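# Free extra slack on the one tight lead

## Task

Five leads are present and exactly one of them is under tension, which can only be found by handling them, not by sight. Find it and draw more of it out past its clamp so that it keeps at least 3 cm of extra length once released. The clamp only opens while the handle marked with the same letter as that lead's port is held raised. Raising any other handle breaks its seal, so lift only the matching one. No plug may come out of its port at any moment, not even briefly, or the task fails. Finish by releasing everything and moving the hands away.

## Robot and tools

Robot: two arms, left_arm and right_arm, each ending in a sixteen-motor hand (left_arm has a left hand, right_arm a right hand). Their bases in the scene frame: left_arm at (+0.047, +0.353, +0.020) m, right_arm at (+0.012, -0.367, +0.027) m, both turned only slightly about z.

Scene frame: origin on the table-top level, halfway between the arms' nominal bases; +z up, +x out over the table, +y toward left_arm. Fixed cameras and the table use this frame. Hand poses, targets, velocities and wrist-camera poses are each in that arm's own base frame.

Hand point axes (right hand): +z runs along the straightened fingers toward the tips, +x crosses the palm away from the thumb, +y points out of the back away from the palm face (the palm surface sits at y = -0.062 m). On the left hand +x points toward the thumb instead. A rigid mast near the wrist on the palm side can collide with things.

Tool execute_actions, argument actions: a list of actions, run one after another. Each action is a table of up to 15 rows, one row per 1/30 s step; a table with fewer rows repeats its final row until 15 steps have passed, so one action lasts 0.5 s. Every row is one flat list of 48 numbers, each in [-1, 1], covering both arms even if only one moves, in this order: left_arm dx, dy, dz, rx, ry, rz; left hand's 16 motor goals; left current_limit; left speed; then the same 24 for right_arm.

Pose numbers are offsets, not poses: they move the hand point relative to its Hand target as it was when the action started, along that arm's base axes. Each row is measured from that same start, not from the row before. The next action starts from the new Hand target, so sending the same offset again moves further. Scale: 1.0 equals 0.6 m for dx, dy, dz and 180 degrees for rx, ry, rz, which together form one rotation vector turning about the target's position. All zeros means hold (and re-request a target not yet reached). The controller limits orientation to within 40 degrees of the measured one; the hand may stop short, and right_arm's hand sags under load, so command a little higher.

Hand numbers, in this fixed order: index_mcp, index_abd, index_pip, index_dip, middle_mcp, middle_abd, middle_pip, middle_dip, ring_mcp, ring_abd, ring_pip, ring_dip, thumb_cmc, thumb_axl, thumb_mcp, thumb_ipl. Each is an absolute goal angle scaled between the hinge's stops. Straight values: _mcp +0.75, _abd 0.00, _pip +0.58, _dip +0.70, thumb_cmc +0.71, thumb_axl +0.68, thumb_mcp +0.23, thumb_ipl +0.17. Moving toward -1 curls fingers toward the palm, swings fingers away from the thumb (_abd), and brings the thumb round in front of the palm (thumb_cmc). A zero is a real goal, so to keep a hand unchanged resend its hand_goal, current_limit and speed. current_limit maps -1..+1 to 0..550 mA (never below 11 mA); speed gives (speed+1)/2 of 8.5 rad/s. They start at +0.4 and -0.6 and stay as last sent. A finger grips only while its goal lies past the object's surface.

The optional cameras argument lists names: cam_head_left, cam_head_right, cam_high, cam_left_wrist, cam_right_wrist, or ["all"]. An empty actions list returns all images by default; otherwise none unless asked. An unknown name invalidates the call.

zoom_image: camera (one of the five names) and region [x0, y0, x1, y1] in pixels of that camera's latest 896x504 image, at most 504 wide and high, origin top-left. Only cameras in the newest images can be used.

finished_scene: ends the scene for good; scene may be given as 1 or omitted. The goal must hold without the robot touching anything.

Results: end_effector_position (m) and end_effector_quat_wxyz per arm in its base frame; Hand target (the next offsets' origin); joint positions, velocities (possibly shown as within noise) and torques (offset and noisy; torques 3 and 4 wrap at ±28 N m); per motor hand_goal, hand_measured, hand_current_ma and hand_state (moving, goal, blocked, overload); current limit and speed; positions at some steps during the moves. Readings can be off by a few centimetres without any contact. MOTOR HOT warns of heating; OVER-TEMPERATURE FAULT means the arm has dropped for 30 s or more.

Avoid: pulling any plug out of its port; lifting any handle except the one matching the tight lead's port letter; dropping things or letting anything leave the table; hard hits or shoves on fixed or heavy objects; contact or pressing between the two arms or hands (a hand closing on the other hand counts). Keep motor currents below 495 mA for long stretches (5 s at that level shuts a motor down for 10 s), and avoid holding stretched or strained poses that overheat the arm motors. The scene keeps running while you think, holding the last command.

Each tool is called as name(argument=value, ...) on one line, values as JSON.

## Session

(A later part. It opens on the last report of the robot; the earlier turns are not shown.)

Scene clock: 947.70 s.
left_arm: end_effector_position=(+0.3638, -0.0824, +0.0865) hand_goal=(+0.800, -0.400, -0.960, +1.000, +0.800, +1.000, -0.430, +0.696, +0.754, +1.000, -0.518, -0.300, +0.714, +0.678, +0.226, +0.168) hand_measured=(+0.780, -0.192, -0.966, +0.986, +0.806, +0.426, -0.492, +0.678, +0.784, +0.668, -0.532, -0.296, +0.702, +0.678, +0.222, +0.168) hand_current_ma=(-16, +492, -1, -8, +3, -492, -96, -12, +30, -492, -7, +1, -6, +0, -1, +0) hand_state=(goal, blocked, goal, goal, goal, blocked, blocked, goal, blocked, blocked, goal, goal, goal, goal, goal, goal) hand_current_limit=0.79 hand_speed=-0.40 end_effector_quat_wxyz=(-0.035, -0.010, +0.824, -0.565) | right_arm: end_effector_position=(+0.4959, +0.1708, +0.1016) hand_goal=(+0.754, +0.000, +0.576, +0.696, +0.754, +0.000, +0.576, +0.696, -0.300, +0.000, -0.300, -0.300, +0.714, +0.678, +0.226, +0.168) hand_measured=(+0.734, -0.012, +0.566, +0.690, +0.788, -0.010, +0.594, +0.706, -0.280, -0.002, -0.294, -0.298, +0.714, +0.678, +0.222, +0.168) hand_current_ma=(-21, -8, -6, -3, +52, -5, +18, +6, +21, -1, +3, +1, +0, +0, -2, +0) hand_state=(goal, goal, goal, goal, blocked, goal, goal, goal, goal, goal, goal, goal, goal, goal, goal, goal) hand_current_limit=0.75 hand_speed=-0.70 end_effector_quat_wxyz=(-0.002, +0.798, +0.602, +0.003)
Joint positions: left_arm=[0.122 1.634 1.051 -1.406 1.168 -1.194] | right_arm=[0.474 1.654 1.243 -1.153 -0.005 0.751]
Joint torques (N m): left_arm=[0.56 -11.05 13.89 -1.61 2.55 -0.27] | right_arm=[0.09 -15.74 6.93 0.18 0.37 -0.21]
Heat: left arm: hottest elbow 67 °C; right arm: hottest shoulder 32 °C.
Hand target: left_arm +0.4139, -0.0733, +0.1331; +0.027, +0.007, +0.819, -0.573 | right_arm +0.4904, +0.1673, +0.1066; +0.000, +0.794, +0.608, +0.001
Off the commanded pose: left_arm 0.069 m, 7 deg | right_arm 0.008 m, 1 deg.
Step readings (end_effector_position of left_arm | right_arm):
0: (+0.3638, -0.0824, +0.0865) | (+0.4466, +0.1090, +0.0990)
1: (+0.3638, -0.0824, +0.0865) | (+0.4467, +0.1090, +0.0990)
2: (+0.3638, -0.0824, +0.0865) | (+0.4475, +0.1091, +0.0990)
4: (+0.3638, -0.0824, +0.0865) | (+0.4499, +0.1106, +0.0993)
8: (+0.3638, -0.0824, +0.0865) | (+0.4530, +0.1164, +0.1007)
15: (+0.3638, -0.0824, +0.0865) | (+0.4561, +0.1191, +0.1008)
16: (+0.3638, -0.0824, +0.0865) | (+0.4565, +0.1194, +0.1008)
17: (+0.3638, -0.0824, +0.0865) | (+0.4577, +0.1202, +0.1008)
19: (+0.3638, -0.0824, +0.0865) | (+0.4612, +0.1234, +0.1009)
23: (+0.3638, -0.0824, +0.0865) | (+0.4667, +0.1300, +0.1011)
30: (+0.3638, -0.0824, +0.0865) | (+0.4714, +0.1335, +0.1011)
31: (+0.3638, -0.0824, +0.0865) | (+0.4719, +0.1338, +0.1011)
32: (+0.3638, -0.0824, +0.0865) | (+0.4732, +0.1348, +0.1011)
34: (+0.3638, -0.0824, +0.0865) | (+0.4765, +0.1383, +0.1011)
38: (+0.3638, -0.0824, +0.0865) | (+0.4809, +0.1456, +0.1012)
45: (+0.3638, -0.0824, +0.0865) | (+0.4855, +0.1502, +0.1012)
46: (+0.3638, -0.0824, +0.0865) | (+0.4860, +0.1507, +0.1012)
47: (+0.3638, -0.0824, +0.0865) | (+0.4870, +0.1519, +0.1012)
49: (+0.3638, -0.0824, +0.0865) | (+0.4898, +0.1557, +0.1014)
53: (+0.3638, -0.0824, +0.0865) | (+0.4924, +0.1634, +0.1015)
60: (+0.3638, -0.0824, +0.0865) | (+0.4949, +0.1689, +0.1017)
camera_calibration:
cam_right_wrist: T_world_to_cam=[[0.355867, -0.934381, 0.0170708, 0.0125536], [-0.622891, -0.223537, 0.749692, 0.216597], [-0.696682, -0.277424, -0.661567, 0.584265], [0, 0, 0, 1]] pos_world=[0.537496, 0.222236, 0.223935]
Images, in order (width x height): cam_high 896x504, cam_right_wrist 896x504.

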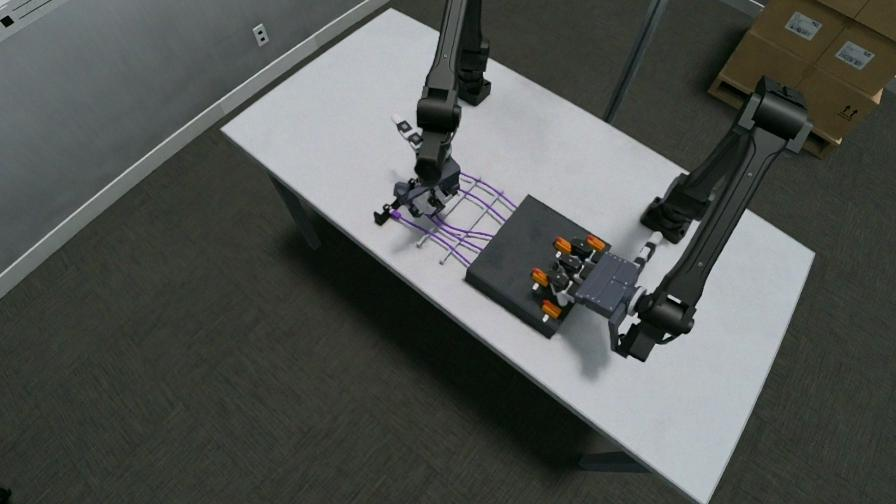

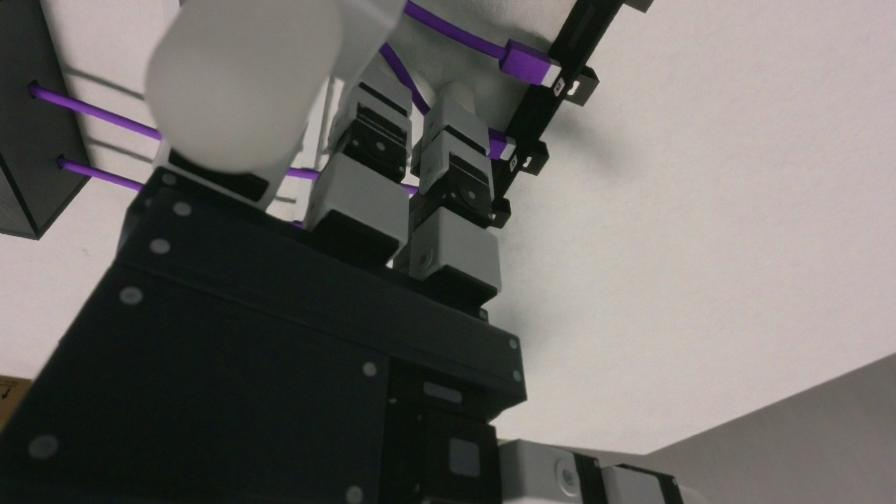

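execute_actions(actions=[[[0,0,0,0,0,0,0.80,-0.4,-0.96,1.0,0.80,1.0,-0.43,0.696,0.754,1.0,-0.518,-0.3,0.714,0.678,0.226,0.168,0.79,-0.4,0.0043,0.0328,0,0,0,0.0833,0.754,0,0.576,0.696,0.754,0,0.576,0.696,-0.3,0,-0.3,-0.3,0.714,0.678,0.226,0.168,0.75,-0.7]],[[0,0,0,0,0,0,0.80,-0.4,-0.96,1.0,0.80,1.0,-0.43,0.696,0.754,1.0,-0.518,-0.3,0.714,0.678,0.226,0.168,0.79,-0.4,-0.0043,0.0328,0,0,0,0.0833,0.754,0,0.576,0.696,0.754,0,0.576,0.696,-0.3,0,-0.3,-0.3,0.714,0.678,0.226,0.168,0.75,-0.7]],[[0,0,0,0,0,0,0.80,-0.4,-0.96,1.0,0.80,1.0,-0.43,0.696,0.754,1.0,-0.518,-0.3,0.714,0.678,0.226,0.168,0.79,-0.4,-0.0127,0.0305,0,0,0,0.0833,0.754,0,0.576,0.696,0.754,0,0.576,0.696,-0.3,0,-0.3,-0.3,0.714,0.678,0.226,0.168,0.75,-0.7]],[[0,0,0,0,0,0,0.80,-0.4,-0.96,1.0,0.80,1.0,-0.43,0.696,0.754,1.0,-0.518,-0.3,0.714,0.678,0.226,0.168,0.79,-0.4,-0.0202,0.0262,0,0,0,0.0833,0.754,0,0.576,0.696,0.754,0,0.576,0.696,-0.3,0,-0.3,-0.3,0.714,0.678,0.226,0.168,0.75,-0.7]],[[0,0,0,0,0,0,0.80,-0.4,-0.96,1.0,0.80,1.0,-0.43,0.696,0.754,1.0,-0.518,-0.3,0.714,0.678,0.226,0.168,0.79,-0.4,-0.0262,0.0202,0,0,0,0.0833,0.754,0,0.576,0.696,0.754,0,0.576,0.696,-0.3,0,-0.3,-0.3,0.714,0.678,0.226,0.168,0.75,-0.7]]], cameras=["cam_high","cam_right_wrist","cam_head_right"])

zoom_image(camera="cam_high", region=[360, 150, 540, 280])

zoom_image(camera="cam_head_right", region=[340, 200, 520, 350])

Scene clock: 953.40 s.
left_arm: end_effector_position=(+0.3638, -0.0824, +0.0865) hand_goal=(+0.800, -0.400, -0.960, +1.000, +0.800, +1.000, -0.430, +0.696, +0.754, +1.000, -0.518, -0.300, +0.714, +0.678, +0.226, +0.168) hand_measured=(+0.780, -0.192, -0.966, +0.986, +0.806, +0.426, -0.492, +0.678, +0.784, +0.668, -0.532, -0.296, +0.702, +0.678, +0.222, +0.168) hand_current_ma=(-16, +492, -1, -8, +3, -492, -96, -12, +30, -492, -7, +1, -6, +0, -1, +0) hand_state=(goal, blocked, goal, goal, goal, blocked, blocked, goal, blocked, blocked, goal, goal, goal, goal, goal, goal) hand_current_limit=0.79 hand_speed=-0.40 end_effector_quat_wxyz=(-0.035, -0.010, +0.824, -0.565) | right_arm: end_effector_position=(+0.4545, +0.2575, +0.1014) hand_goal=(+0.754, +0.000, +0.576, +0.696, +0.754, +0.000, +0.576, +0.696, -0.300, +0.000, -0.300, -0.300, +0.714, +0.678, +0.226, +0.168) hand_measured=(+0.748, -0.004, +0.574, +0.694, +0.754, -0.002, +0.578, +0.698, -0.280, -0.002, -0.294, -0.298, +0.714, +0.678, +0.222, +0.168) hand_current_ma=(-3, -1, -1, -1, +0, -1, +1, +1, +21, -1, +3, +1, +0, +0, -2, +0) hand_state=(goal, goal, goal, goal, goal, goal, goal, goal, goal, goal, goal, goal, goal, goal, goal, goal) hand_current_limit=0.75 hand_speed=-0.70 end_effector_quat_wxyz=(-0.003, +0.262, +0.965, -0.005)
Joint positions: left_arm=[0.122 1.634 1.051 -1.406 1.168 -1.194] | right_arm=[0.465 1.58 1.152 -1.153 0.003 -0.575]
Joint torques (N m): left_arm=[0.67 -10.87 13.82 -1.69 2.57 -0.21] | right_arm=[-0.67 -14.1 7.36 0.77 -0.07 -0.22]
Heat: left arm: hottest elbow 67 °C; right arm: hottest shoulder 32 °C.
Hand target: left_arm +0.4139, -0.0733, +0.1331; +0.027, +0.007, +0.819, -0.573 | right_arm +0.4551, +0.2528, +0.1067; +0.000, +0.260, +0.966, +0.001
Off the commanded pose: left_arm 0.069 m, 7 deg | right_arm 0.007 m, 1 deg.
Step readings (end_effector_position of left_arm | right_arm):
0: (+0.3638, -0.0824, +0.0865) | (+0.4959, +0.1708, +0.1016)
1: (+0.3638, -0.0824, +0.0865) | (+0.4961, +0.1711, +0.1016)
2: (+0.3638, -0.0824, +0.0865) | (+0.4963, +0.1720, +0.1014)
4: (+0.3638, -0.0824, +0.0865) | (+0.4963, +0.1749, +0.1010)
8: (+0.3638, -0.0824, +0.0865) | (+0.4959, +0.1819, +0.1016)
15: (+0.3638, -0.0824, +0.0865) | (+0.4969, +0.1875, +0.1018)
16: (+0.3638, -0.0824, +0.0865) | (+0.4970, +0.1882, +0.1016)
17: (+0.3638, -0.0824, +0.0865) | (+0.4971, +0.1896, +0.1015)
19: (+0.3638, -0.0824, +0.0865) | (+0.4960, +0.1930, +0.1008)
23: (+0.3638, -0.0824, +0.0865) | (+0.4936, +0.1991, +0.1003)
30: (+0.3638, -0.0824, +0.0865) | (+0.4935, +0.2060, +0.1007)
31: (+0.3638, -0.0824, +0.0865) | (+0.4934, +0.2066, +0.1006)
32: (+0.3638, -0.0824, +0.0865) | (+0.4931, +0.2080, +0.1005)
34: (+0.3638, -0.0824, +0.0865) | (+0.4910, +0.2115, +0.0998)
38: (+0.3638, -0.0824, +0.0865) | (+0.4870, +0.2178, +0.1001)
45: (+0.3638, -0.0824, +0.0865) | (+0.4855, +0.2251, +0.1013)
46: (+0.3638, -0.0824, +0.0865) | (+0.4853, +0.2258, +0.1013)
47: (+0.3638, -0.0824, +0.0865) | (+0.4846, +0.2273, +0.1012)
49: (+0.3638, -0.0824, +0.0865) | (+0.4815, +0.2307, +0.1007)
53: (+0.3638, -0.0824, +0.0865) | (+0.4751, +0.2369, +0.1005)
60: (+0.3638, -0.0824, +0.0865) | (+0.4717, +0.2437, +0.1013)
61: (+0.3638, -0.0824, +0.0865) | (+0.4714, +0.2444, +0.1013)
62: (+0.3638, -0.0824, +0.0865) | (+0.4705, +0.2457, +0.1013)
64: (+0.3638, -0.0824, +0.0865) | (+0.4667, +0.2491, +0.1012)
68: (+0.3638, -0.0824, +0.0865) | (+0.4594, +0.2533, +0.1008)
75: (+0.3638, -0.0824, +0.0865) | (+0.4561, +0.2561, +0.1014)
camera_calibration:
cam_right_wrist: T_world_to_cam=[[0.993722, 0.11108, 0.0133735, -0.450467], [0.0624667, -0.650011, 0.757353, 0.00795629], [0.0928195, -0.751763, -0.652868, 0.341782], [0, 0, 0, 1]] pos_world=[0.415418, 0.312148, 0.223137]
Images, in order (width x height): cam_head_right 896x504, cam_high 896x504, cam_right_wrist 896x504.

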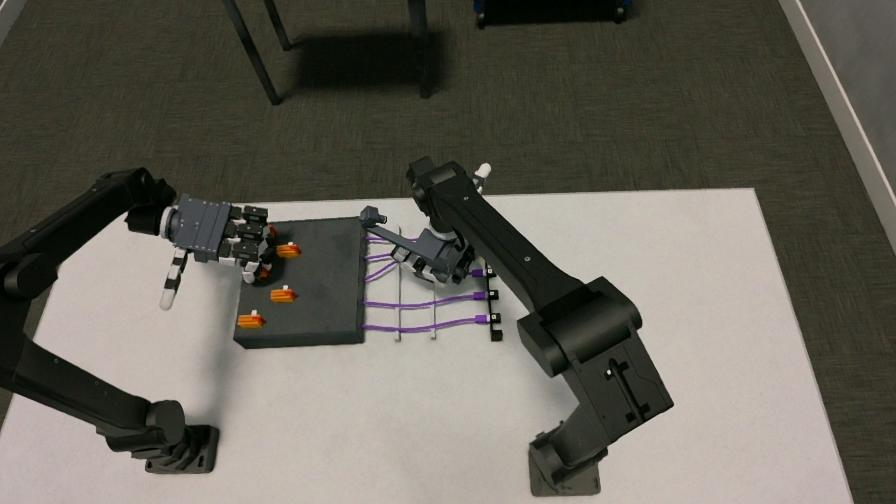

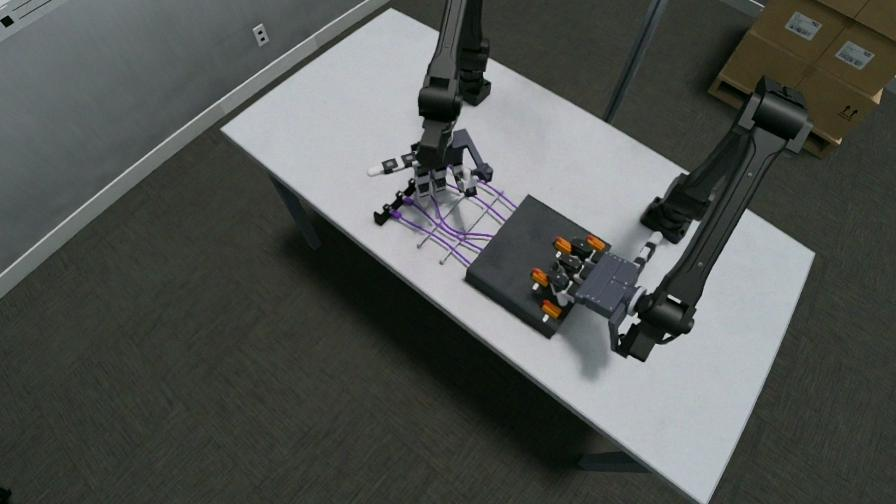

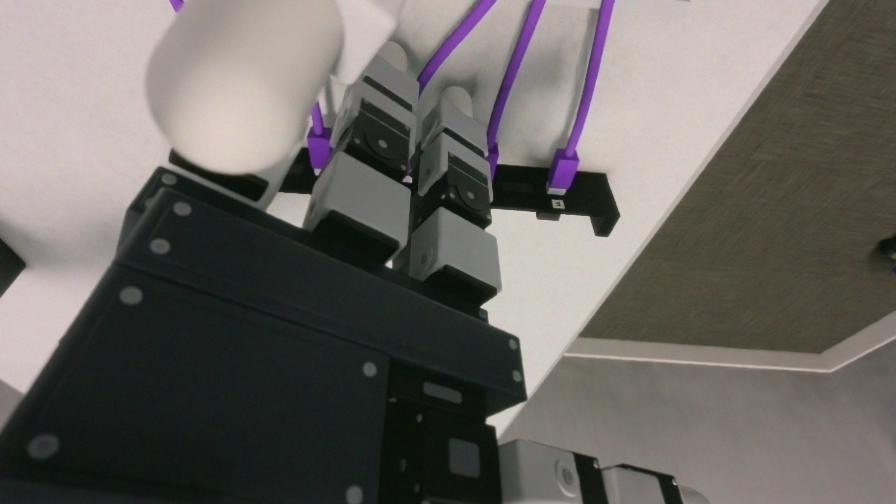

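Scaled by 2.800 from the camera's 896x504 image, which has a finer 1280x720 frame.

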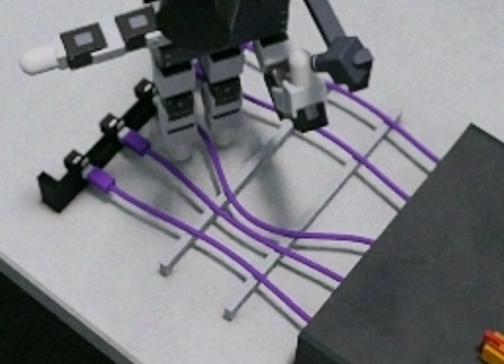

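Scaled by 2.800 from the camera's 896x504 image, which has a finer 1280x720 frame.

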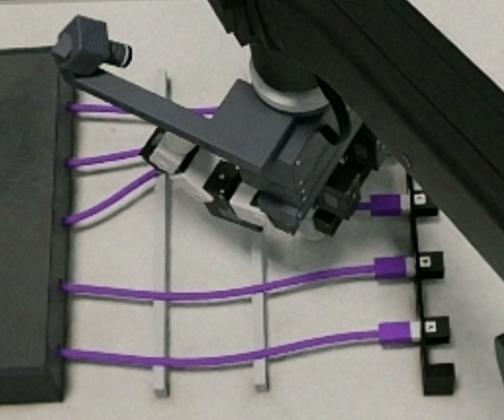

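execute_actions(actions=[[[0,0,0,0,0,0,0.80,-0.4,-0.96,1.0,0.80,1.0,-0.43,0.696,0.754,1.0,-0.518,-0.3,0.714,0.678,0.226,0.168,0.79,-0.4,0,0,0.14,0,0,0,0.754,0,0.576,0.696,0.754,0,0.576,0.696,-0.3,0,-0.3,-0.3,0.714,0.678,0.226,0.168,0.75,-0.7]],[[0,0,0,0,0,0,0.80,-0.4,-0.96,1.0,0.80,1.0,-0.43,0.696,0.754,1.0,-0.518,-0.3,0.714,0.678,0.226,0.168,0.79,-0.4,0,0,0,0,0,0,0.754,0,0.576,0.696,0.754,0,0.576,0.696,-0.3,0,-0.3,-0.3,0.714,0.678,0.226,0.168,0.75,-0.7]]], cameras=["cam_high"])

zoom_image(camera="cam_high", region=[360, 150, 540, 280])

Scene clock: 957.83 s.
left_arm: end_effector_position=(+0.3638, -0.0824, +0.0865) hand_goal=(+0.800, -0.400, -0.960, +1.000, +0.800, +1.000, -0.430, +0.696, +0.754, +1.000, -0.518, -0.300, +0.714, +0.678, +0.226, +0.168) hand_measured=(+0.780, -0.192, -0.966, +0.986, +0.806, +0.426, -0.492, +0.678, +0.784, +0.668, -0.532, -0.296, +0.702, +0.678, +0.222, +0.168) hand_current_ma=(-16, +492, -1, -8, +3, -492, -96, -12, +30, -492, -7, +1, -6, +0, -1, +0) hand_state=(goal, blocked, goal, goal, goal, blocked, blocked, goal, blocked, blocked, goal, goal, goal, goal, goal, goal) hand_current_limit=0.79 hand_speed=-0.40 end_effector_quat_wxyz=(-0.035, -0.010, +0.824, -0.565) | right_arm: end_effector_position=(+0.4366, +0.2485, +0.1695) hand_goal=(+0.754, +0.000, +0.576, +0.696, +0.754, +0.000, +0.576, +0.696, -0.300, +0.000, -0.300, -0.300, +0.714, +0.678, +0.226, +0.168) hand_measured=(+0.748, +0.004, +0.572, +0.694, +0.754, -0.002, +0.578, +0.698, -0.282, -0.002, -0.294, -0.298, +0.714, +0.678, +0.222, +0.168) hand_current_ma=(-4, +1, -1, -1, +0, +0, +0, +1, +20, -1, +3, +1, +0, +0, -2, +0) hand_state=(goal, goal, goal, goal, goal, goal, goal, goal, goal, goal, goal, goal, goal, goal, goal, goal) hand_current_limit=0.75 hand_speed=-0.70 end_effector_quat_wxyz=(-0.014, +0.261, +0.965, -0.014)
Joint positions: left_arm=[0.122 1.634 1.051 -1.406 1.168 -1.194] | right_arm=[0.465 1.486 1.239 -1.363 0.002 -0.578]
Joint torques (N m): left_arm=[0.32 -10.93 13.78 -1.58 2.55 -0.2] | right_arm=[-0.67 -11.28 12.6 0.34 -0.06 -0.2]
Heat: left arm: hottest elbow 68 °C; right arm: hottest shoulder 32 °C.
Hand target: left_arm +0.4139, -0.0733, +0.1331; +0.027, +0.007, +0.819, -0.573 | right_arm +0.4550, +0.2529, +0.1905; +0.000, +0.260, +0.966, +0.001
Off the commanded pose: left_arm 0.069 m, 7 deg | right_arm 0.028 m, 2 deg.
Step readings (end_effector_position of left_arm | right_arm):
0: (+0.3638, -0.0824, +0.0865) | (+0.4545, +0.2576, +0.1014)
1: (+0.3638, -0.0824, +0.0865) | (+0.4542, +0.2574, +0.1013)
2: (+0.3638, -0.0824, +0.0865) | (+0.4509, +0.2558, +0.1013)
4: (+0.3638, -0.0824, +0.0865) | (+0.4408, +0.2508, +0.1042)
8: (+0.3638, -0.0824, +0.0865) | (+0.4327, +0.2469, +0.1299)
15: (+0.3638, -0.0824, +0.0865) | (+0.4383, +0.2492, +0.1695)
16: (+0.3638, -0.0824, +0.0865) | (+0.4385, +0.2493, +0.1701)
17: (+0.3638, -0.0824, +0.0865) | (+0.4382, +0.2492, +0.1702)
19: (+0.3638, -0.0824, +0.0865) | (+0.4374, +0.2488, +0.1697)
23: (+0.3638, -0.0824, +0.0865) | (+0.4368, +0.2486, +0.1695)
30: (+0.3638, -0.0824, +0.0865) | (+0.4367, +0.2485, +0.1695)
Images, in order (width x height): cam_high 896x504.

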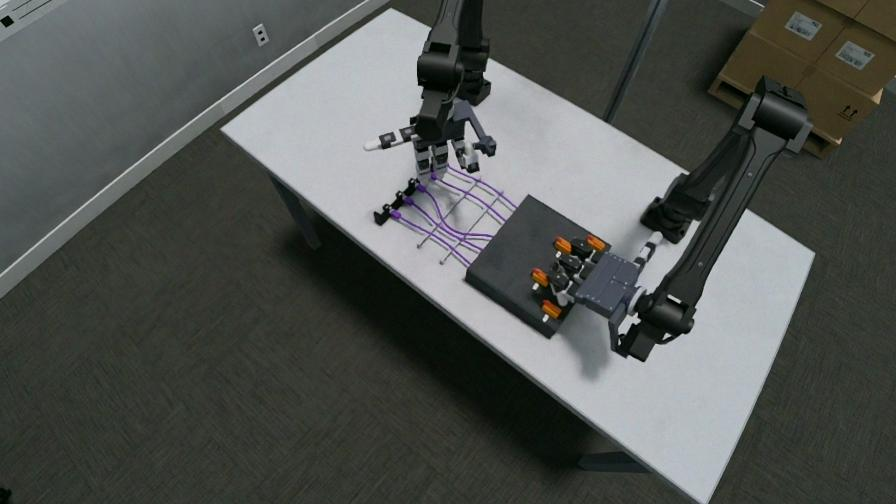

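Scaled by 2.800 from the camera's 896x504 image, which has a finer 1280x720 frame.

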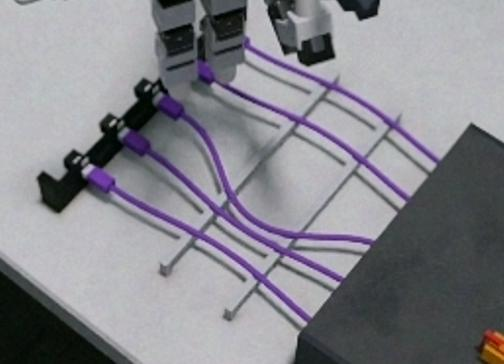

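zoom_image(camera="cam_high", region=[410, 170, 500, 240])

Scaled by 5.600 from the camera's 896x504 image, which has a finer 1280x720 frame.

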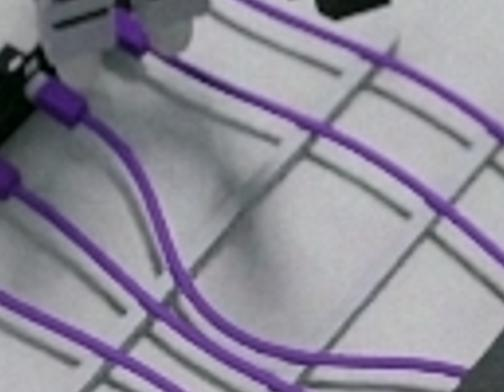

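execute_actions(actions=[[[0,0,0,0,0,0,0.80,-0.4,-0.96,1.0,0.80,1.0,-0.43,0.696,0.754,1.0,-0.518,-0.3,0.714,0.678,0.226,0.168,0.79,-0.4,0,0,0.04,0.0866,-0.05,0,1.0,0,0.576,0.696,1.0,0,0.576,0.696,-0.3,0,-0.3,-0.3,0.714,0.678,0.226,0.168,0.75,-0.7]],[[0,0,0,0,0,0,0.80,-0.4,-0.96,1.0,0.80,1.0,-0.43,0.696,0.754,1.0,-0.518,-0.3,0.714,0.678,0.226,0.168,0.79,-0.4,0,0,0,0,0,0,1.0,0,0.576,0.696,1.0,0,0.576,0.696,-0.3,0,-0.3,-0.3,0.714,0.678,0.226,0.168,0.75,-0.7]]], cameras=["cam_high","cam_right_wrist","cam_head_right"])

Scene clock: 972.43 s.
left_arm: end_effector_position=(+0.3638, -0.0824, +0.0865) hand_goal=(+0.800, -0.400, -0.960, +1.000, +0.800, +1.000, -0.430, +0.696, +0.754, +1.000, -0.518, -0.300, +0.714, +0.678, +0.226, +0.168) hand_measured=(+0.780, -0.192, -0.966, +0.986, +0.806, +0.426, -0.492, +0.678, +0.784, +0.668, -0.532, -0.296, +0.702, +0.678, +0.222, +0.168) hand_current_ma=(-16, +492, -1, -8, +3, -492, -96, -12, +30, -492, -7, +1, -6, +0, -1, +0) hand_state=(goal, blocked, goal, goal, goal, blocked, blocked, goal, blocked, blocked, goal, goal, goal, goal, goal, goal) hand_current_limit=0.79 hand_speed=-0.40 end_effector_quat_wxyz=(-0.035, -0.010, +0.824, -0.565) | right_arm: end_effector_position=(+0.4542, +0.2545, +0.2187) hand_goal=(+1.000, +0.000, +0.576, +0.696, +1.000, +0.000, +0.576, +0.696, -0.300, +0.000, -0.300, -0.300, +0.714, +0.678, +0.226, +0.168) hand_measured=(+0.996, +0.002, +0.574, +0.694, +0.994, -0.002, +0.578, +0.698, -0.282, -0.002, -0.296, -0.298, +0.714, +0.678, +0.222, +0.168) hand_current_ma=(-3, +1, -1, -1, -3, +0, +0, +1, +20, -1, +2, +1, +0, +0, -2, +0) hand_state=(goal, goal, goal, goal, goal, goal, goal, goal, goal, goal, goal, goal, goal, goal, goal, goal) hand_current_limit=0.75 hand_speed=-0.70 end_effector_quat_wxyz=(+0.039, +0.261, +0.953, +0.151)
Joint positions: left_arm=[0.122 1.634 1.051 -1.406 1.168 -1.194] | right_arm=[0.39 1.352 1.126 -1.096 -0.189 -0.623]
Joint torques (N m): left_arm=[1.14 -10.7 13.87 -1.52 2.57 -0.26] | right_arm=[-0.38 -10.23 8.13 1.62 -0.26 -0.24]
Heat: left arm: hottest elbow 68 °C; right arm: hottest elbow 34 °C.
Hand target: left_arm +0.4139, -0.0733, +0.1331; +0.027, +0.007, +0.819, -0.573 | right_arm +0.4550, +0.2528, +0.2145; +0.040, +0.257, +0.954, +0.152
Off the commanded pose: left_arm 0.069 m, 7 deg | right_arm 0.005 m, 1 deg.
Step readings (end_effector_position of left_arm | right_arm):
0: (+0.3638, -0.0824, +0.0865) | (+0.4366, +0.2485, +0.1695)
1: (+0.3638, -0.0824, +0.0865) | (+0.4367, +0.2492, +0.1697)
2: (+0.3638, -0.0824, +0.0865) | (+0.4384, +0.2529, +0.1723)
4: (+0.3638, -0.0824, +0.0865) | (+0.4455, +0.2620, +0.1816)
8: (+0.3638, -0.0824, +0.0865) | (+0.4508, +0.2582, +0.2053)
15: (+0.3638, -0.0824, +0.0865) | (+0.4556, +0.2542, +0.2223)
16: (+0.3638, -0.0824, +0.0865) | (+0.4552, +0.2543, +0.2212)
17: (+0.3638, -0.0824, +0.0865) | (+0.4547, +0.2543, +0.2203)
19: (+0.3638, -0.0824, +0.0865) | (+0.4541, +0.2541, +0.2188)
23: (+0.3638, -0.0824, +0.0865) | (+0.4540, +0.2543, +0.2185)
30: (+0.3638, -0.0824, +0.0865) | (+0.4542, +0.2545, +0.2187)
camera_calibration:
cam_right_wrist: T_world_to_cam=[[0.976412, 0.076328, 0.201975, -0.475965], [-0.048616, -0.833692, 0.550085, 0.0596663], [0.210372, -0.546929, -0.810317, 0.34503], [0, 0, 0, 1]] pos_world=[0.395054, 0.27478, 0.342895]
Images, in order (width x height): cam_head_right 896x504, cam_high 896x504, cam_right_wrist 896x504.

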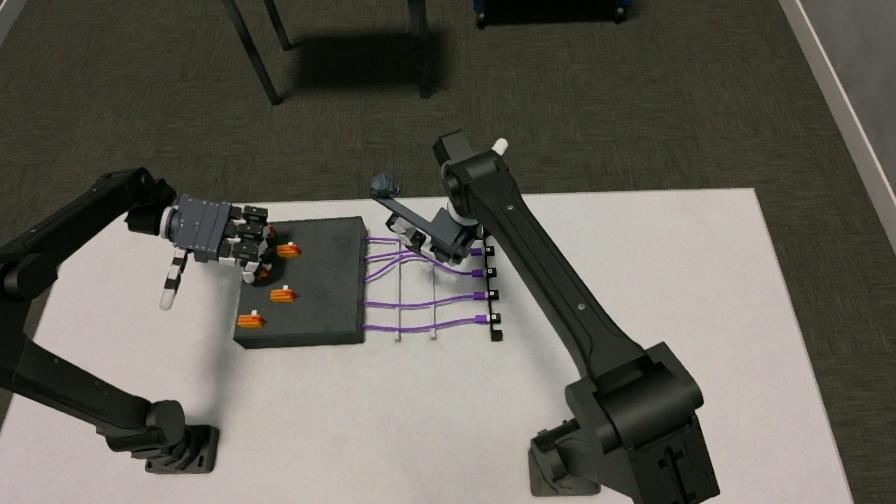

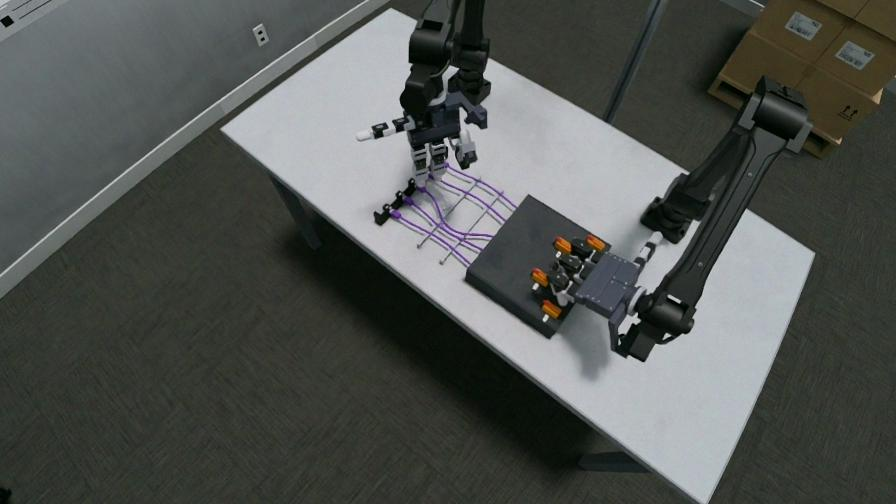

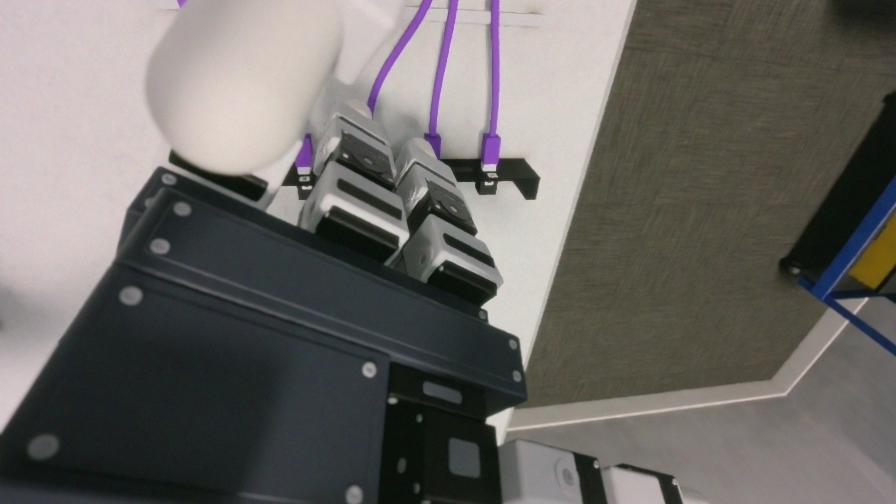

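execute_actions(actions=[[[0,0,0,0,0,0,0.80,-0.4,-0.96,1.0,0.80,1.0,-0.43,0.696,0.754,1.0,-0.518,-0.3,0.714,0.678,0.226,0.168,0.79,-0.4,-0.008,0.052,-0.01,0,0,0.0556,1.0,0,0.576,0.696,1.0,0,0.576,0.696,-0.3,0,-0.3,-0.3,0.714,0.678,0.226,0.168,0.75,-0.7]],[[0,0,0,0,0,0,0.80,-0.4,-0.96,1.0,0.80,1.0,-0.43,0.696,0.754,1.0,-0.518,-0.3,0.714,0.678,0.226,0.168,0.79,-0.4,0,0,-0.06,0,0,0,1.0,0,0.576,0.696,1.0,0,0.576,0.696,-0.3,0,-0.3,-0.3,0.714,0.678,0.226,0.168,0.75,-0.7]]], cameras=["cam_high","cam_right_wrist"])

zoom_image(camera="cam_high", region=[360, 150, 540, 280])

Scene clock: 974.67 s.
left_arm: end_effector_position=(+0.3638, -0.0824, +0.0865) hand_goal=(+0.800, -0.400, -0.960, +1.000, +0.800, +1.000, -0.430, +0.696, +0.754, +1.000, -0.518, -0.300, +0.714, +0.678, +0.226, +0.168) hand_measured=(+0.780, -0.192, -0.966, +0.986, +0.806, +0.426, -0.492, +0.678, +0.784, +0.668, -0.532, -0.296, +0.702, +0.678, +0.222, +0.168) hand_current_ma=(-16, +492, -1, -8, +3, -492, -96, -12, +30, -492, -7, +1, -6, +0, -1, +0) hand_state=(goal, blocked, goal, goal, goal, blocked, blocked, goal, blocked, blocked, goal, goal, goal, goal, goal, goal) hand_current_limit=0.79 hand_speed=-0.40 end_effector_quat_wxyz=(-0.035, -0.010, +0.824, -0.565) | right_arm: end_effector_position=(+0.4543, +0.2774, +0.1770) hand_goal=(+1.000, +0.000, +0.576, +0.696, +1.000, +0.000, +0.576, +0.696, -0.300, +0.000, -0.300, -0.300, +0.714, +0.678, +0.226, +0.168) hand_measured=(+0.996, +0.002, +0.574, +0.694, +0.996, -0.002, +0.578, +0.698, -0.282, -0.002, -0.296, -0.298, +0.714, +0.678, +0.222, +0.168) hand_current_ma=(-2, +1, -1, -1, -2, +0, +0, +1, +20, -1, +2, +1, +0, +0, -2, +0) hand_state=(goal, goal, goal, goal, goal, goal, goal, goal, goal, goal, goal, goal, goal, goal, goal, goal) hand_current_limit=0.75 hand_speed=-0.70 end_effector_quat_wxyz=(+0.027, +0.185, +0.970, +0.153)
Joint positions: left_arm=[0.122 1.634 1.051 -1.406 1.168 -1.194] | right_arm=[0.397 1.44 1.103 -1.014 -0.224 -0.771]
Joint torques (N m): left_arm=[-0.03 -11.28 13.75 -1.5 2.58 -0.27] | right_arm=[1.08 -10.99 7.9 1.57 -0.31 -0.24]
Heat: left arm: hottest elbow 68 °C; right arm: hottest elbow 34 °C.
Hand target: left_arm +0.4139, -0.0733, +0.1331; +0.027, +0.007, +0.819, -0.573 | right_arm +0.4502, +0.2841, +0.1726; +0.027, +0.172, +0.972, +0.155
Off the commanded pose: left_arm 0.069 m, 7 deg | right_arm 0.009 m, 2 deg.
Step readings (end_effector_position of left_arm | right_arm):
0: (+0.3638, -0.0824, +0.0865) | (+0.4542, +0.2545, +0.2187)
1: (+0.3638, -0.0824, +0.0865) | (+0.4540, +0.2547, +0.2188)
2: (+0.3638, -0.0824, +0.0865) | (+0.4530, +0.2562, +0.2187)
4: (+0.3638, -0.0824, +0.0865) | (+0.4507, +0.2600, +0.2167)
8: (+0.3638, -0.0824, +0.0865) | (+0.4477, +0.2670, +0.2029)
15: (+0.3638, -0.0824, +0.0865) | (+0.4451, +0.2722, +0.1910)
16: (+0.3638, -0.0824, +0.0865) | (+0.4449, +0.2724, +0.1911)
17: (+0.3638, -0.0824, +0.0865) | (+0.4457, +0.2729, +0.1917)
19: (+0.3638, -0.0824, +0.0865) | (+0.4499, +0.2750, +0.1930)
23: (+0.3638, -0.0824, +0.0865) | (+0.4553, +0.2776, +0.1893)
30: (+0.3638, -0.0824, +0.0865) | (+0.4537, +0.2771, +0.1768)
camera_calibration:
cam_right_wrist: T_world_to_cam=[[0.95252, 0.227585, 0.202266, -0.500537], [0.0817997, -0.831159, 0.549986, 0.0418363], [0.293284, -0.507327, -0.810311, 0.275158], [0, 0, 0, 1]] pos_world=[0.39265, 0.288282, 0.301195]
Images, in order (width x height): cam_high 896x504, cam_right_wrist 896x504.

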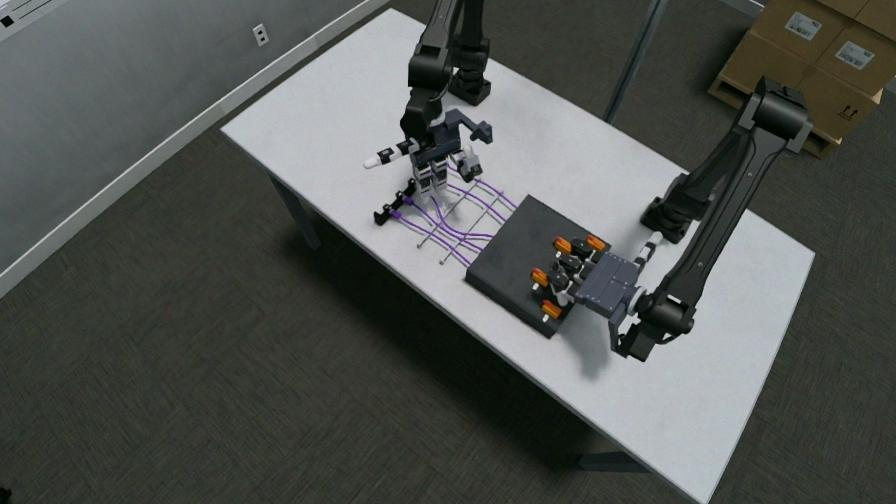

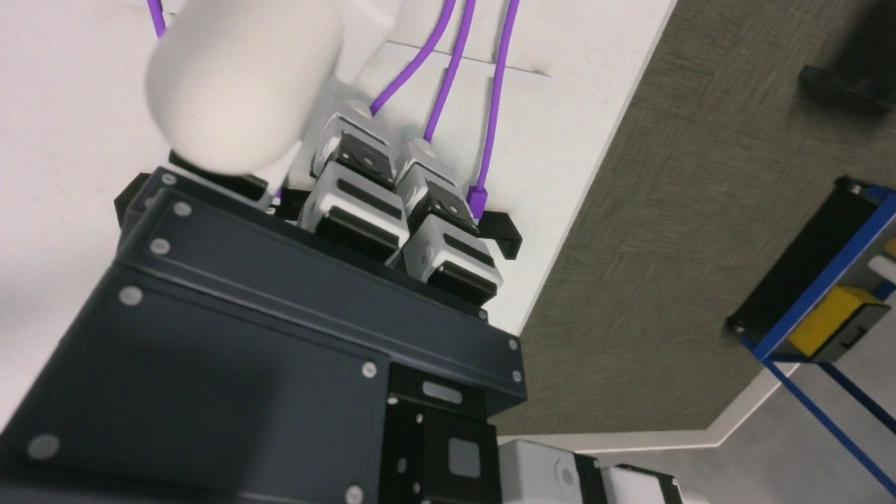

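Scaled by 2.800 from the camera's 896x504 image, which has a finer 1280x720 frame.

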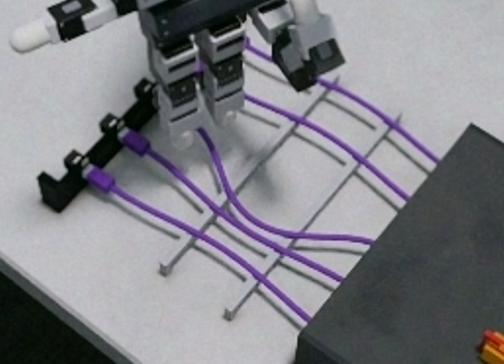

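execute_actions(actions=[])

Scene clock: 976.50 s.
left_arm: end_effector_position=(+0.3638, -0.0824, +0.0865) hand_goal=(+0.800, -0.400, -0.960, +1.000, +0.800, +1.000, -0.430, +0.696, +0.754, +1.000, -0.518, -0.300, +0.714, +0.678, +0.226, +0.168) hand_measured=(+0.780, -0.192, -0.966, +0.986, +0.806, +0.426, -0.492, +0.678, +0.784, +0.668, -0.532, -0.296, +0.702, +0.678, +0.222, +0.168) hand_current_ma=(-16, +492, -1, -8, +3, -492, -96, -12, +30, -492, -7, +1, -6, +0, -1, +0) hand_state=(goal, blocked, goal, goal, goal, blocked, blocked, goal, blocked, blocked, goal, goal, goal, goal, goal, goal) hand_current_limit=0.79 hand_speed=-0.40 end_effector_quat_wxyz=(-0.035, -0.010, +0.824, -0.565) | right_arm: end_effector_position=(+0.4543, +0.2774, +0.1770) hand_goal=(+1.000, +0.000, +0.576, +0.696, +1.000, +0.000, +0.576, +0.696, -0.300, +0.000, -0.300, -0.300, +0.714, +0.678, +0.226, +0.168) hand_measured=(+0.996, +0.002, +0.574, +0.694, +0.996, -0.002, +0.578, +0.698, -0.282, -0.002, -0.296, -0.298, +0.714, +0.678, +0.222, +0.168) hand_current_ma=(-2, +1, -1, -1, -2, +0, +0, +1, +20, -1, +2, +1, +0, +0, -2, +0) hand_state=(goal, goal, goal, goal, goal, goal, goal, goal, goal, goal, goal, goal, goal, goal, goal, goal) hand_current_limit=0.75 hand_speed=-0.70 end_effector_quat_wxyz=(+0.027, +0.185, +0.970, +0.153)
Joint positions: left_arm=[0.122 1.634 1.051 -1.406 1.168 -1.194] | right_arm=[0.397 1.44 1.103 -1.014 -0.224 -0.771]
Joint velocities: within noise
Joint torques (N m): left_arm=[0.62 -10.46 13.7 -1.44 2.52 -0.26] | right_arm=[1.03 -11.11 7.92 1.58 -0.31 -0.24]
Heat: left arm: hottest elbow 68 °C; right arm: hottest elbow 34 °C.
Hand target: left_arm +0.4139, -0.0733, +0.1331; +0.027, +0.007, +0.819, -0.573 | right_arm +0.4502, +0.2841, +0.1726; +0.027, +0.173, +0.972, +0.155
Off the commanded pose: left_arm 0.069 m, 7 deg | right_arm 0.009 m, 2 deg.
camera_calibration:
cam_left_wrist: T_world_to_cam=[[0.802355, -0.212571, 0.557709, -0.394551], [-0.395877, 0.509755, 0.763827, 0.0717532], [-0.446663, -0.833645, 0.324853, 0.190456], [0, 0, 0, 1]] pos_world=[0.430045, 0.0383255, 0.103368]
cam_right_wrist: T_world_to_cam=[[0.95252, 0.227585, 0.202266, -0.500537], [0.0817997, -0.831159, 0.549986, 0.0418363], [0.293284, -0.507327, -0.810311, 0.275158], [0, 0, 0, 1]] pos_world=[0.39265, 0.288282, 0.301195]

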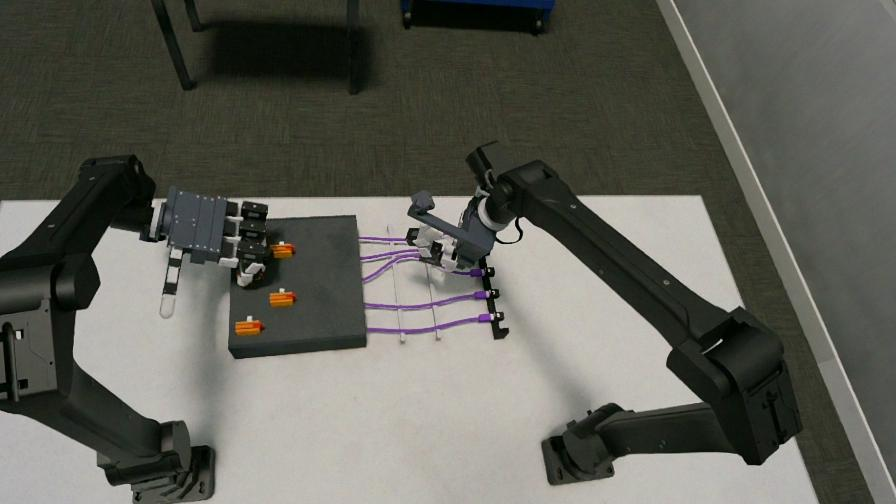

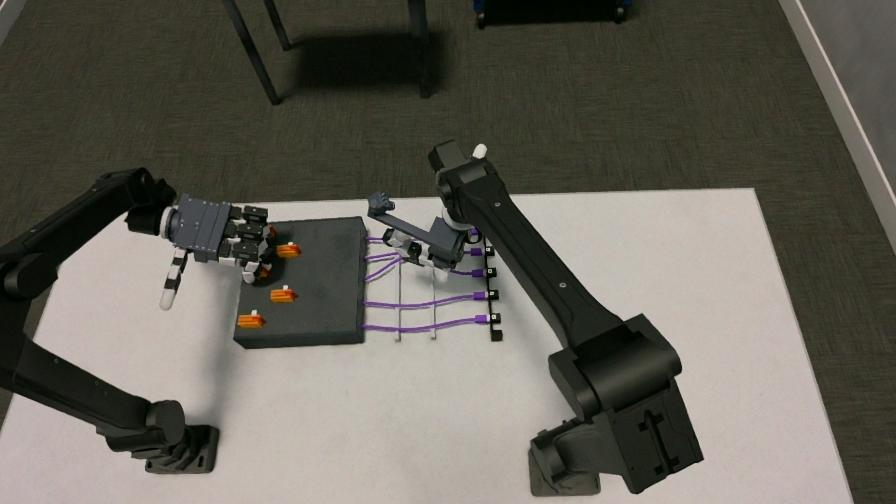

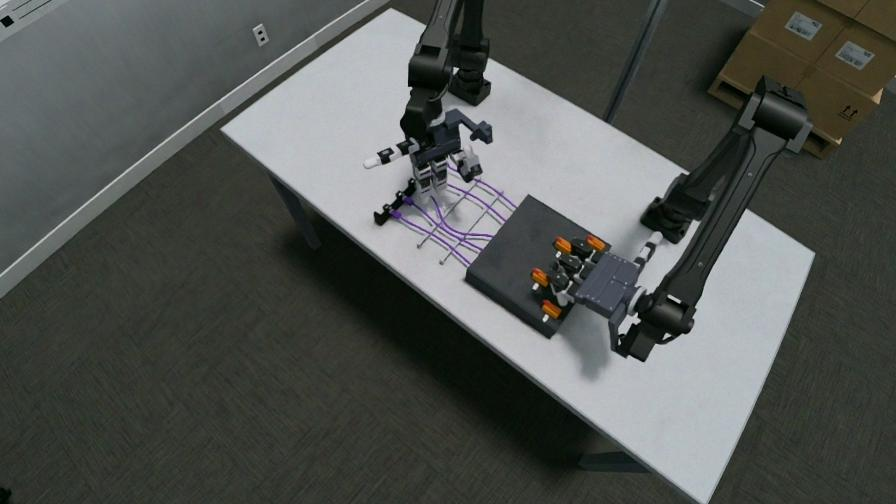

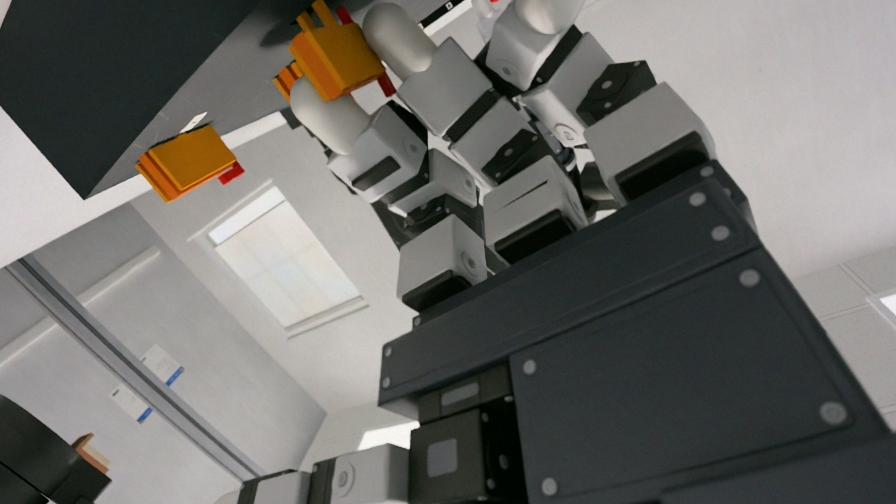

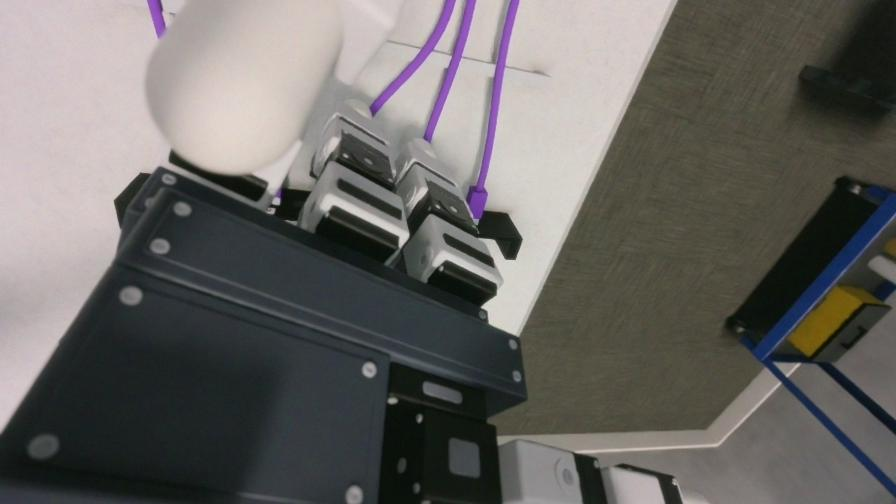

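zoom_image(camera="cam_high", region=[350, 120, 530, 280])

execute_actions(actions=[[[0,0,0,0,0,0,0.80,-0.4,-0.96,1.0,0.80,1.0,-0.43,0.696,0.754,1.0,-0.518,-0.3,0.714,0.678,0.226,0.168,0.79,-0.4,-0.008,0.0138,-0.03,0,0,0,1.0,0,0.576,0.696,1.0,0,0.576,0.696,-0.3,0,-0.3,-0.3,0.714,0.678,0.226,0.168,0.75,-0.7]]], cameras=["cam_high"])

Scaled by 2.800 from the camera's 896x504 image, which has a finer 1280x720 frame.

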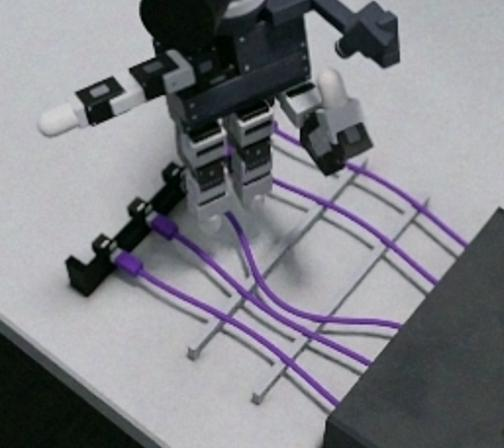

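Scene clock: 978.57 s.
left_arm: end_effector_position=(+0.3638, -0.0824, +0.0865) hand_goal=(+0.800, -0.400, -0.960, +1.000, +0.800, +1.000, -0.430, +0.696, +0.754, +1.000, -0.518, -0.300, +0.714, +0.678, +0.226, +0.168) hand_measured=(+0.780, -0.192, -0.966, +0.986, +0.806, +0.426, -0.492, +0.678, +0.784, +0.668, -0.532, -0.296, +0.702, +0.678, +0.222, +0.168) hand_current_ma=(-16, +492, -1, -8, +3, -492, -96, -12, +30, -492, -7, +1, -6, +0, -1, +0) hand_state=(goal, blocked, goal, goal, goal, blocked, blocked, goal, blocked, blocked, goal, goal, goal, goal, goal, goal) hand_current_limit=0.79 hand_speed=-0.40 end_effector_quat_wxyz=(-0.035, -0.010, +0.824, -0.565) | right_arm: end_effector_position=(+0.4474, +0.2886, +0.1602) hand_goal=(+1.000, +0.000, +0.576, +0.696, +1.000, +0.000, +0.576, +0.696, -0.300, +0.000, -0.300, -0.300, +0.714, +0.678, +0.226, +0.168) hand_measured=(+0.996, +0.002, +0.574, +0.694, +0.996, -0.002, +0.578, +0.698, -0.282, -0.002, -0.296, -0.298, +0.714, +0.678, +0.222, +0.168) hand_current_ma=(-2, +1, -1, -1, -2, +0, +0, +1, +20, -1, +2, +1, +0, +0, -2, +0) hand_state=(goal, goal, goal, goal, goal, goal, goal, goal, goal, goal, goal, goal, goal, goal, goal, goal) hand_current_limit=0.75 hand_speed=-0.70 end_effector_quat_wxyz=(+0.028, +0.173, +0.972, +0.155)
Joint positions: left_arm=[0.122 1.634 1.051 -1.406 1.168 -1.194] | right_arm=[0.422 1.454 1.068 -0.959 -0.224 -0.771]
Joint torques (N m): left_arm=[0.62 -10.81 13.71 -1.58 2.54 -0.29] | right_arm=[0.85 -10.93 7.77 1.52 -0.13 0]
Heat: left arm: hottest elbow 68 °C; right arm: hottest elbow 33 °C.
Hand target: left_arm +0.4139, -0.0733, +0.1331; +0.027, +0.007, +0.819, -0.573 | right_arm +0.4455, +0.2922, +0.1546; +0.027, +0.173, +0.972, +0.155
Off the commanded pose: left_arm 0.069 m, 7 deg | right_arm 0.007 m, 0 deg.
Step readings (end_effector_position of left_arm | right_arm):
0: (+0.3638, -0.0824, +0.0865) | (+0.4543, +0.2774, +0.1770)
1: (+0.3638, -0.0824, +0.0865) | (+0.4544, +0.2775, +0.1771)
2: (+0.3638, -0.0824, +0.0865) | (+0.4543, +0.2783, +0.1767)
4: (+0.3638, -0.0824, +0.0865) | (+0.4542, +0.2802, +0.1745)
8: (+0.3638, -0.0824, +0.0865) | (+0.4488, +0.2853, +0.1660)
15: (+0.3638, -0.0824, +0.0865) | (+0.4471, +0.2885, +0.1600)
Images, in order (width x height): cam_high 896x504.

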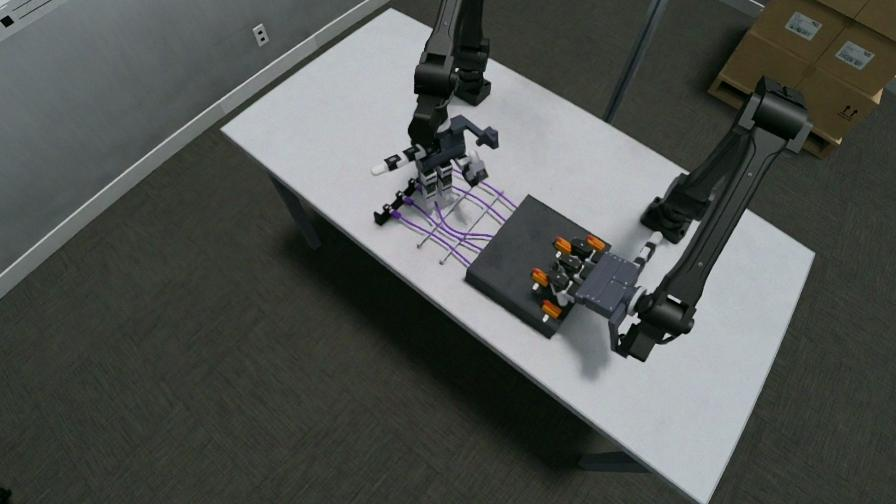

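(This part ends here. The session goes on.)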